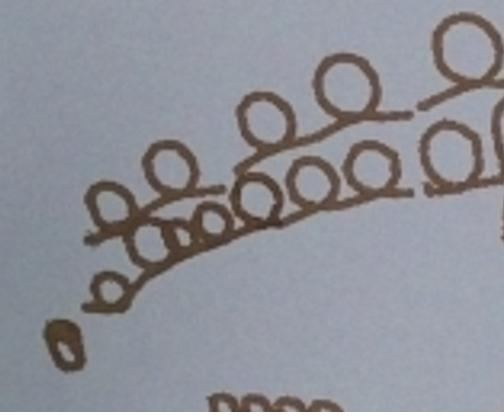

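Request:
move([
  [0,0,0,0,0,0,1, 0,0,0,0.009647,0,0.227686,-1],
  [0,0,0,0,0,0,1, 0,0,0,0.005522,0,0.211949,-1],
  [0,0,0,0,0,0,1, -0.011024,0,0,0.005522,0,0.211949,-1],
], speed=[0.5,0.05,0.12], blend=[0,0,0])

Request:
move([
  [0,0,0,0,0,0,1, 0,0,0,0,0,-0.004226,-1],
  [0,0,0,0,0,0,1, 0,0,0,-0.001417,0,-0.005909,-1],
  [0,0,0,0,0,0,1, 0,0,0,-0.002292,0,-0.008396,-1],
  [0,0,0,0,0,0,1, 0,0,0,0.000124,0,-0.008396,-1],
  [0,0,0,0,0,0,1, 0,0,0,0.000869,0,-0.009362,-1],
  [0,0,0,0,0,0,1, 0,0,0,0.000869,0,0.001064,-1],
  [0,0,0,0,0,0,1, 0,0,0,0.003368,0,0.002787,-1],
  [0,0,0,0,0,0,1, 0,0,0,0.004974,0,0.006308,-1],
  [0,0,0,0,0,0,1, 0,0,0,0.002558,0,0.006308,-1],
  [0,0,0,0,0,0,1, 0,0,0,0.001813,0,0.007274,-1],
  [0,0,0,0,0,0,1, 0,0,0,0.001813,0,-0.003152,-1],
  [0,0,0,0,0,0,1, 0,0,0,-0.000686,0,-0.004875,-1],
  [0,0,0,0,0,0,1, 0,0,0,-0.001717,0,-0.006450,-1],
  [0,0,0,0,0,0,1, 0.011024,0,0,-0.001717,0,-0.006450,-1],
], speed=[0.04,0.05,0.022,0.12,0.0204,0.08,0.0493,0.029,0.12,0.0204,0.08,0.0493,0.0435,0.3], blend=[0.0015,0.0015,0.0015,0.0015,0.0015,0.0015,0.0015,0.0015,0.0015,0.0015,0.0015,0.0015,0,0])

Request:
move([
  [0,0,0,0,0,0,1, 0,0,0,0.019262,0,0.061976,-1],
  [0,0,0,0,0,0,1, 0,0,0,0.015137,0,0.046239,-1],
  [0,0,0,0,0,0,1, -0.011024,0,0,0.015137,0,0.046239,-1],
], speed=[0.4,0.05,0.12], blend=[0,0,0])

Request:
move([
  [0,0,0,0,0,0,1, 0,0,0,0,0,-0.004226,-1],
  [0,0,0,0,0,0,1, 0,0,0,-0.001975,0,-0.006616,-1],
  [0,0,0,0,0,0,1, 0,0,0,-0.004222,0,-0.012297,-1],
  [0,0,0,0,0,0,1, 0,0,0,-0.001806,0,-0.012297,-1],
  [0,0,0,0,0,0,1, 0,0,0,-0.000487,0,-0.013942,-1],
  [0,0,0,0,0,0,1, 0,0,0,-0.000487,0,-0.003516,-1],
  [0,0,0,0,0,0,1, 0,0,0,0.003040,0,-0.001678,-1],
  [0,0,0,0,0,0,1, 0,0,0,0.006903,0,0.002955,-1],
  [0,0,0,0,0,0,1, 0,0,0,0.008784,0,0.008061,-1],
  [0,0,0,0,0,0,1, 0,0,0,0.006368,0,0.008061,-1],
  [0,0,0,0,0,0,1, 0,0,0,0.005049,0,0.009706,-1],
  [0,0,0,0,0,0,1, 0,0,0,0.005049,0,-0.000720,-1],
  [0,0,0,0,0,0,1, 0,0,0,0.001522,0,-0.002558,-1],
  [0,0,0,0,0,0,1, 0,0,0,-0.002680,0,-0.007769,-1],
  [0,0,0,0,0,0,1, 0.011024,0,0,-0.002680,0,-0.007769,-1],
], speed=[0.04,0.05,0.0266,0.12,0.0208,0.08,0.0524,0.0558,0.0245,0.12,0.0208,0.08,0.0524,0.0546,0.3], blend=[0.0015,0.0015,0.0015,0.0015,0.0015,0.0015,0.0015,0.0015,0.0015,0.0015,0.0015,0.0015,0.0015,0,0])

Request:
move([
  [0,0,0,0,0,0,1, 0,0,0,0.012164,0,0.035415,-1],
  [0,0,0,0,0,0,1, 0,0,0,0.008039,0,0.019678,-1],
  [0,0,0,0,0,0,1, -0.011024,0,0,0.008039,0,0.019678,-1],
], speed=[0.4,0.05,0.12], blend=[0,0,0])

Request:
move([
  [0,0,0,0,0,0,1, 0,0,0,0,0,-0.004226,-1],
  [0,0,0,0,0,0,1, 0,0,0,-0.001975,0,-0.006616,-1],
  [0,0,0,0,0,0,1, 0,0,0,-0.003773,0,-0.011161,-1],
  [0,0,0,0,0,0,1, 0,0,0,-0.001357,0,-0.011161,-1],
  [0,0,0,0,0,0,1, 0,0,0,-0.000302,0,-0.012477,-1],
  [0,0,0,0,0,0,1, 0,0,0,-0.000302,0,-0.002051,-1],
  [0,0,0,0,0,0,1, 0,0,0,0.002520,0,-0.000580,-1],
  [0,0,0,0,0,0,1, 0,0,0,0.005610,0,0.003126,-1],
  [0,0,0,0,0,0,1, 0,0,0,0.007115,0,0.007211,-1],
  [0,0,0,0,0,0,1, 0,0,0,0.004699,0,0.007211,-1],
  [0,0,0,0,0,0,1, 0,0,0,0.003644,0,0.008527,-1],
  [0,0,0,0,0,0,1, 0,0,0,0.003644,0,-0.001899,-1],
  [0,0,0,0,0,0,1, 0,0,0,0.000822,0,-0.003370,-1],
  [0,0,0,0,0,0,1, 0,0,0,-0.002539,0,-0.007538,-1],
  [0,0,0,0,0,0,1, 0.011024,0,0,-0.002539,0,-0.007538,-1],
], speed=[0.04,0.05,0.0266,0.12,0.0208,0.08,0.0524,0.0558,0.0245,0.12,0.0208,0.08,0.0524,0.0546,0.3], blend=[0.0015,0.0015,0.0015,0.0015,0.0015,0.0015,0.0015,0.0015,0.0015,0.0015,0.0015,0.0015,0.0015,0,0])

Request:
move([
  [0,0,0,0,0,0,1, 0,0,0,-0.000493,0,0.020219,-1],
  [0,0,0,0,0,0,1, 0,0,0,-0.004618,0,0.004482,-1],
  [0,0,0,0,0,0,1, -0.011024,0,0,-0.004618,0,0.004482,-1],
], speed=[0.4,0.05,0.12], blend=[0,0,0])

Request:
move([
  [0,0,0,0,0,0,1, 0,0,0,0,0,-0.004226,-1],
  [0,0,0,0,0,0,1, 0,0,0,-0.001975,0,-0.006616,-1],
  [0,0,0,0,0,0,1, 0,0,0,-0.003773,0,-0.011161,-1],
  [0,0,0,0,0,0,1, 0,0,0,-0.001357,0,-0.011161,-1],
  [0,0,0,0,0,0,1, 0,0,0,-0.000302,0,-0.012477,-1],
  [0,0,0,0,0,0,1, 0,0,0,-0.000302,0,-0.002051,-1],
  [0,0,0,0,0,0,1, 0,0,0,0.002520,0,-0.000580,-1],
  [0,0,0,0,0,0,1, 0,0,0,0.005610,0,0.003126,-1],
  [0,0,0,0,0,0,1, 0,0,0,0.007115,0,0.007211,-1],
  [0,0,0,0,0,0,1, 0,0,0,0.004699,0,0.007211,-1],
  [0,0,0,0,0,0,1, 0,0,0,0.003644,0,0.008527,-1],
  [0,0,0,0,0,0,1, 0,0,0,0.003644,0,-0.001899,-1],
  [0,0,0,0,0,0,1, 0,0,0,0.000822,0,-0.003370,-1],
  [0,0,0,0,0,0,1, 0,0,0,-0.002539,0,-0.007538,-1],
  [0,0,0,0,0,0,1, 0.011024,0,0,-0.002539,0,-0.007538,-1],
], speed=[0.04,0.05,0.0266,0.12,0.0208,0.08,0.0524,0.0558,0.0245,0.12,0.0208,0.08,0.0524,0.0546,0.3], blend=[0.0015,0.0015,0.0015,0.0015,0.0015,0.0015,0.0015,0.0015,0.0015,0.0015,0.0015,0.0015,0.0015,0,0])

Request:
move([
  [0,0,0,0,0,0,1, 0,0,0,0.011688,0,0.030317,-1],
  [0,0,0,0,0,0,1, 0,0,0,0.007563,0,0.014580,-1],
  [0,0,0,0,0,0,1, -0.011024,0,0,0.007563,0,0.014580,-1],
], speed=[0.4,0.05,0.12], blend=[0,0,0])

Request:
move([
  [0,0,0,0,0,0,1, 0,0,0,0,0,-0.004226,-1],
  [0,0,0,0,0,0,1, 0,0,0,-0.001975,0,-0.006616,-1],
  [0,0,0,0,0,0,1, 0,0,0,-0.003773,0,-0.011161,-1],
  [0,0,0,0,0,0,1, 0,0,0,-0.001357,0,-0.011161,-1],
  [0,0,0,0,0,0,1, 0,0,0,-0.000302,0,-0.012477,-1],
  [0,0,0,0,0,0,1, 0,0,0,-0.000302,0,-0.002051,-1],
  [0,0,0,0,0,0,1, 0,0,0,0.002520,0,-0.000580,-1],
  [0,0,0,0,0,0,1, 0,0,0,0.005610,0,0.003126,-1],
  [0,0,0,0,0,0,1, 0,0,0,0.007115,0,0.007211,-1],
  [0,0,0,0,0,0,1, 0,0,0,0.004699,0,0.007211,-1],
  [0,0,0,0,0,0,1, 0,0,0,0.003644,0,0.008527,-1],
  [0,0,0,0,0,0,1, 0,0,0,0.003644,0,-0.001899,-1],
  [0,0,0,0,0,0,1, 0,0,0,0.000822,0,-0.003370,-1],
  [0,0,0,0,0,0,1, 0,0,0,-0.002539,0,-0.007538,-1],
  [0,0,0,0,0,0,1, 0.011024,0,0,-0.002539,0,-0.007538,-1],
], speed=[0.04,0.05,0.0266,0.12,0.0208,0.08,0.0524,0.0558,0.0245,0.12,0.0208,0.08,0.0524,0.0546,0.3], blend=[0.0015,0.0015,0.0015,0.0015,0.0015,0.0015,0.0015,0.0015,0.0015,0.0015,0.0015,0.0015,0.0015,0,0])

Request:
move([
  [0,0,0,0,0,0,1, 0,0,0,0.002814,0,0.029563,-1],
  [0,0,0,0,0,0,1, 0,0,0,-0.001311,0,0.013826,-1],
  [0,0,0,0,0,0,1, -0.011024,0,0,-0.001311,0,0.013826,-1],
], speed=[0.4,0.05,0.12], blend=[0,0,0], cameras=["cam_above"])

Scene clock: 943.00 s.
left_arm: end_effector_position=(+0.3943, +0.3350, +0.1104) grip_measured=+1.000 grip_effort_nm=0.00 end_effector_quat_wxyz=(+0.619, -0.015, +0.785, -0.003) | right_arm: end_effector_position=(+0.3711, +0.0569, +0.0812) grip_measured=-0.779 grip_effort_nm=-1.03 end_effector_quat_wxyz=(+0.492, -0.518, +0.477, +0.513)
Joint positions: left_arm=[1.014 -0.037 1.582 -0.053 0.332 -0.05 0.094] | right_arm=[1.215 0 2.468 -1.127 1.276 0.522 0.01]
Joint torques (N m): left_arm=[1.68 0.09 -6.53 -0.06 5.22 0.02] | right_arm=[1.17 -0.01 -9.52 -0.07 6.91 -0.4]
Heat: left arm: 45 °C; right arm: 42 °C.
Joint targets: left_arm=[1.021 -0.037 1.573 -0.053 0.341 -0.050] | right_arm=[1.201 0.000 2.472 -1.133 1.303 0.517]
move: done

Scene clock: 948.27 s.
left_arm: end_effector_position=(+0.3943, +0.3350, +0.1104) grip_measured=+1.000 grip_effort_nm=0.00 end_effector_quat_wxyz=(+0.619, -0.015, +0.785, -0.003) | right_arm: end_effector_position=(+0.3731, +0.0518, +0.0891) grip_measured=-0.779 grip_effort_nm=-1.03 end_effector_quat_wxyz=(+0.510, -0.524, +0.458, +0.507)
Joint positions: left_arm=[1.014 -0.037 1.582 -0.053 0.332 -0.05 0.094] | right_arm=[1.27 0 2.468 -1.141 1.276 0.509 0.01]
Joint torques (N m): left_arm=[1.66 0.04 -6.48 -0.04 5.18 -0.16] | right_arm=[1.54 -0.01 -9.47 -0.03 6.86 -0.57]
Heat: left arm: 45 °C; right arm: 42 °C.
Joint targets: left_arm=[1.021 -0.037 1.573 -0.053 0.341 -0.050] | right_arm=[1.294 0.000 2.472 -1.147 1.303 0.502]
move: done

Scene clock: 951.87 s.
left_arm: end_effector_position=(+0.3943, +0.3350, +0.1104) grip_measured=+1.000 grip_effort_nm=0.00 end_effector_quat_wxyz=(+0.619, -0.015, +0.785, -0.003) | right_arm: end_effector_position=(+0.3551, +0.0905, +0.0816) grip_measured=-0.779 grip_effort_nm=-1.03 end_effector_quat_wxyz=(+0.499, -0.511, +0.483, +0.507)
Joint positions: left_arm=[1.014 -0.037 1.582 -0.053 0.332 -0.05 0.094] | right_arm=[1.215 0 2.468 -1.013 1.276 0.61 0.01]
Joint torques (N m): left_arm=[1.66 0.03 -6.48 -0.03 5.35 0.01] | right_arm=[1.27 0 -9.59 -0.06 7.05 -0.42]
Heat: left arm: 45 °C; right arm: 42 °C.
Joint targets: left_arm=[1.021 -0.037 1.573 -0.053 0.341 -0.050] | right_arm=[1.200 0.000 2.472 -1.019 1.303 0.606]
move: done

Scene clock: 959.57 s.
left_arm: end_effector_position=(+0.3943, +0.3350, +0.1104) grip_measured=+1.000 grip_effort_nm=0.00 end_effector_quat_wxyz=(+0.619, -0.015, +0.785, -0.003) | right_arm: end_effector_position=(+0.3574, +0.0845, +0.0903) grip_measured=-0.779 grip_effort_nm=-1.03 end_effector_quat_wxyz=(+0.515, -0.516, +0.462, +0.504)
Joint positions: left_arm=[1.014 -0.037 1.582 -0.053 0.332 -0.05 0.094] | right_arm=[1.269 0 2.468 -1.036 1.276 0.594 0.01]
Joint torques (N m): left_arm=[1.67 0.07 -6.46 -0.05 5.3 -0.13] | right_arm=[1.56 0 -9.52 -0.03 6.93 -0.55]
Heat: left arm: 45 °C; right arm: 42 °C.
Joint targets: left_arm=[1.021 -0.037 1.573 -0.053 0.341 -0.050] | right_arm=[1.294 0.000 2.472 -1.042 1.303 0.588]
move: done

Scene clock: 963.00 s.
left_arm: end_effector_position=(+0.3943, +0.3350, +0.1104) grip_measured=+1.000 grip_effort_nm=0.00 end_effector_quat_wxyz=(+0.619, -0.015, +0.785, -0.003) | right_arm: end_effector_position=(+0.3519, +0.1002, +0.0819) grip_measured=-0.779 grip_effort_nm=-1.03 end_effector_quat_wxyz=(+0.504, -0.506, +0.488, +0.503)
Joint positions: left_arm=[1.014 -0.037 1.582 -0.053 0.332 -0.05 0.094] | right_arm=[1.215 0 2.468 -0.968 1.276 0.636 0.01]
Joint torques (N m): left_arm=[1.67 0.03 -6.57 -0.05 5.24 -0.09] | right_arm=[1.27 -0.01 -9.63 -0.05 7.02 -0.39]
Heat: left arm: 45 °C; right arm: 42 °C.
Joint targets: left_arm=[1.021 -0.037 1.573 -0.053 0.341 -0.050] | right_arm=[1.201 0.000 2.472 -0.974 1.303 0.632]
move: done

Scene clock: 969.70 s.
left_arm: end_effector_position=(+0.3943, +0.3350, +0.1104) grip_measured=+1.000 grip_effort_nm=0.00 end_effector_quat_wxyz=(+0.619, -0.015, +0.785, -0.003) | right_arm: end_effector_position=(+0.3541, +0.0945, +0.0907) grip_measured=-0.779 grip_effort_nm=-1.03 end_effector_quat_wxyz=(+0.520, -0.511, +0.467, +0.500)
Joint positions: left_arm=[1.014 -0.037 1.582 -0.053 0.332 -0.05 0.094] | right_arm=[1.268 0 2.468 -0.989 1.276 0.621 0.01]
Joint torques (N m): left_arm=[1.63 0.06 -6.63 -0.05 5.29 -0.03] | right_arm=[1.61 -0.01 -9.54 -0.03 6.95 -0.54]
Heat: left arm: 45 °C; right arm: 42 °C.
Joint targets: left_arm=[1.021 -0.037 1.573 -0.053 0.341 -0.050] | right_arm=[1.294 0.000 2.472 -0.995 1.303 0.615]
move: done

Scene clock: 972.70 s.
left_arm: end_effector_position=(+0.3943, +0.3350, +0.1104) grip_measured=+1.000 grip_effort_nm=0.00 end_effector_quat_wxyz=(+0.619, -0.015, +0.785, -0.003) | right_arm: end_effector_position=(+0.3438, +0.0974, +0.0816) grip_measured=-0.779 grip_effort_nm=-1.03 end_effector_quat_wxyz=(+0.490, -0.519, +0.474, +0.516)
Joint positions: left_arm=[1.014 -0.037 1.582 -0.053 0.332 -0.05 0.094] | right_arm=[1.215 0 2.468 -1.028 1.276 0.63 0.01]
Joint torques (N m): left_arm=[1.66 0.08 -6.39 -0.04 5.23 -0.17] | right_arm=[1.22 0 -9.52 -0.06 7.04 -0.42]
Heat: left arm: 45 °C; right arm: 42 °C.
Joint targets: left_arm=[1.021 -0.037 1.573 -0.053 0.341 -0.050] | right_arm=[1.200 0.000 2.472 -1.034 1.303 0.625]
move: done

Scene clock: 979.43 s.
left_arm: end_effector_position=(+0.3943, +0.3350, +0.1104) grip_measured=+1.000 grip_effort_nm=0.00 end_effector_quat_wxyz=(+0.619, -0.015, +0.785, -0.003) | right_arm: end_effector_position=(+0.3462, +0.0915, +0.0901) grip_measured=-0.779 grip_effort_nm=-1.03 end_effector_quat_wxyz=(+0.506, -0.525, +0.454, +0.513)
Joint positions: left_arm=[1.014 -0.037 1.582 -0.053 0.332 -0.05 0.094] | right_arm=[1.269 0 2.468 -1.05 1.276 0.615 0.01]
Joint torques (N m): left_arm=[1.68 0.02 -6.49 -0.04 5.39 0.02] | right_arm=[1.59 0 -9.51 -0.03 6.93 -0.54]
Heat: left arm: 45 °C; right arm: 42 °C.
Joint targets: left_arm=[1.021 -0.037 1.573 -0.053 0.341 -0.050] | right_arm=[1.294 0.000 2.472 -1.056 1.303 0.608]
move: done

Scene clock: 982.80 s.
left_arm: end_effector_position=(+0.3943, +0.3350, +0.1104) grip_measured=+1.000 grip_effort_nm=0.00 end_effector_quat_wxyz=(+0.619, -0.015, +0.785, -0.003) | right_arm: end_effector_position=(+0.3448, +0.1032, +0.0818) grip_measured=-0.779 grip_effort_nm=-1.03 end_effector_quat_wxyz=(+0.497, -0.512, +0.481, +0.509)
Joint positions: left_arm=[1.014 -0.037 1.582 -0.053 0.332 -0.05 0.094] | right_arm=[1.215 0 2.468 -0.986 1.276 0.645 0.01]
Joint torques (N m): left_arm=[1.66 0.03 -6.38 -0.02 5.34 -0.02] | right_arm=[1.27 0 -9.55 -0.06 6.93 -0.39]
Heat: left arm: 45 °C; right arm: 42 °C.
Joint targets: left_arm=[1.021 -0.037 1.573 -0.053 0.341 -0.050] | right_arm=[1.201 0.000 2.472 -0.992 1.303 0.641]
move: done

Scene clock: 989.50 s.
left_arm: end_effector_position=(+0.3943, +0.3350, +0.1104) grip_measured=+1.000 grip_effort_nm=0.00 end_effector_quat_wxyz=(+0.619, -0.015, +0.785, -0.003) | right_arm: end_effector_position=(+0.3471, +0.0975, +0.0906) grip_measured=-0.779 grip_effort_nm=-1.03 end_effector_quat_wxyz=(+0.513, -0.517, +0.461, +0.507)
Joint positions: left_arm=[1.014 -0.037 1.582 -0.053 0.332 -0.05 0.094] | right_arm=[1.269 0 2.468 -1.007 1.276 0.63 0.01]
Joint torques (N m): left_arm=[1.67 0 -6.38 -0.05 5.22 0.01] | right_arm=[1.6 -0.01 -9.52 -0.04 6.94 -0.55]
Heat: left arm: 45 °C; right arm: 42 °C.
Joint targets: left_arm=[1.021 -0.037 1.573 -0.053 0.341 -0.050] | right_arm=[1.294 0.000 2.472 -1.013 1.303 0.624]
move: done

Scene clock: 992.50 s.
left_arm: end_effector_position=(+0.3943, +0.3350, +0.1104) grip_measured=+1.000 grip_effort_nm=0.00 end_effector_quat_wxyz=(+0.619, -0.015, +0.785, -0.003) | right_arm: end_effector_position=(+0.3326, +0.1076, +0.0816) grip_measured=-0.779 grip_effort_nm=-1.03 end_effector_quat_wxyz=(-0.485, +0.524, -0.469, -0.521)
Joint positions: left_arm=[1.014 -0.037 1.582 -0.053 0.332 -0.05 0.094] | right_arm=[1.215 0 2.468 -1.018 1.276 0.659 0.01]
Joint torques (N m): left_arm=[1.69 0.01 -6.49 -0.06 5.2 -0.05] | right_arm=[1.23 -0.01 -9.57 -0.06 6.97 -0.4]
Heat: left arm: 45 °C; right arm: 42 °C.
Joint targets: left_arm=[1.021 -0.037 1.573 -0.053 0.341 -0.050] | right_arm=[1.200 0.000 2.472 -1.025 1.303 0.655]
move: done

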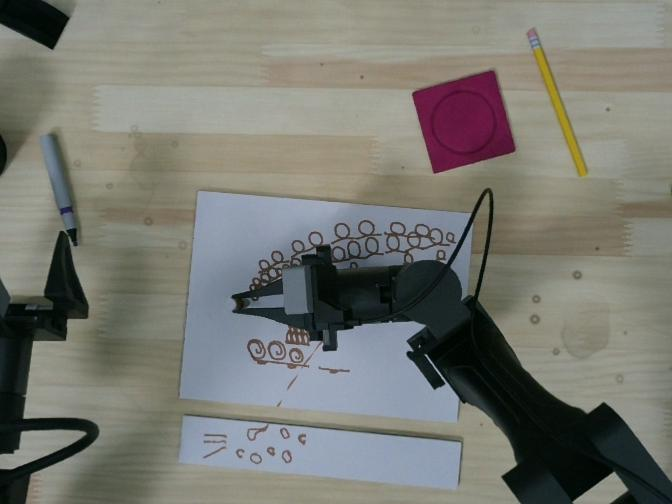

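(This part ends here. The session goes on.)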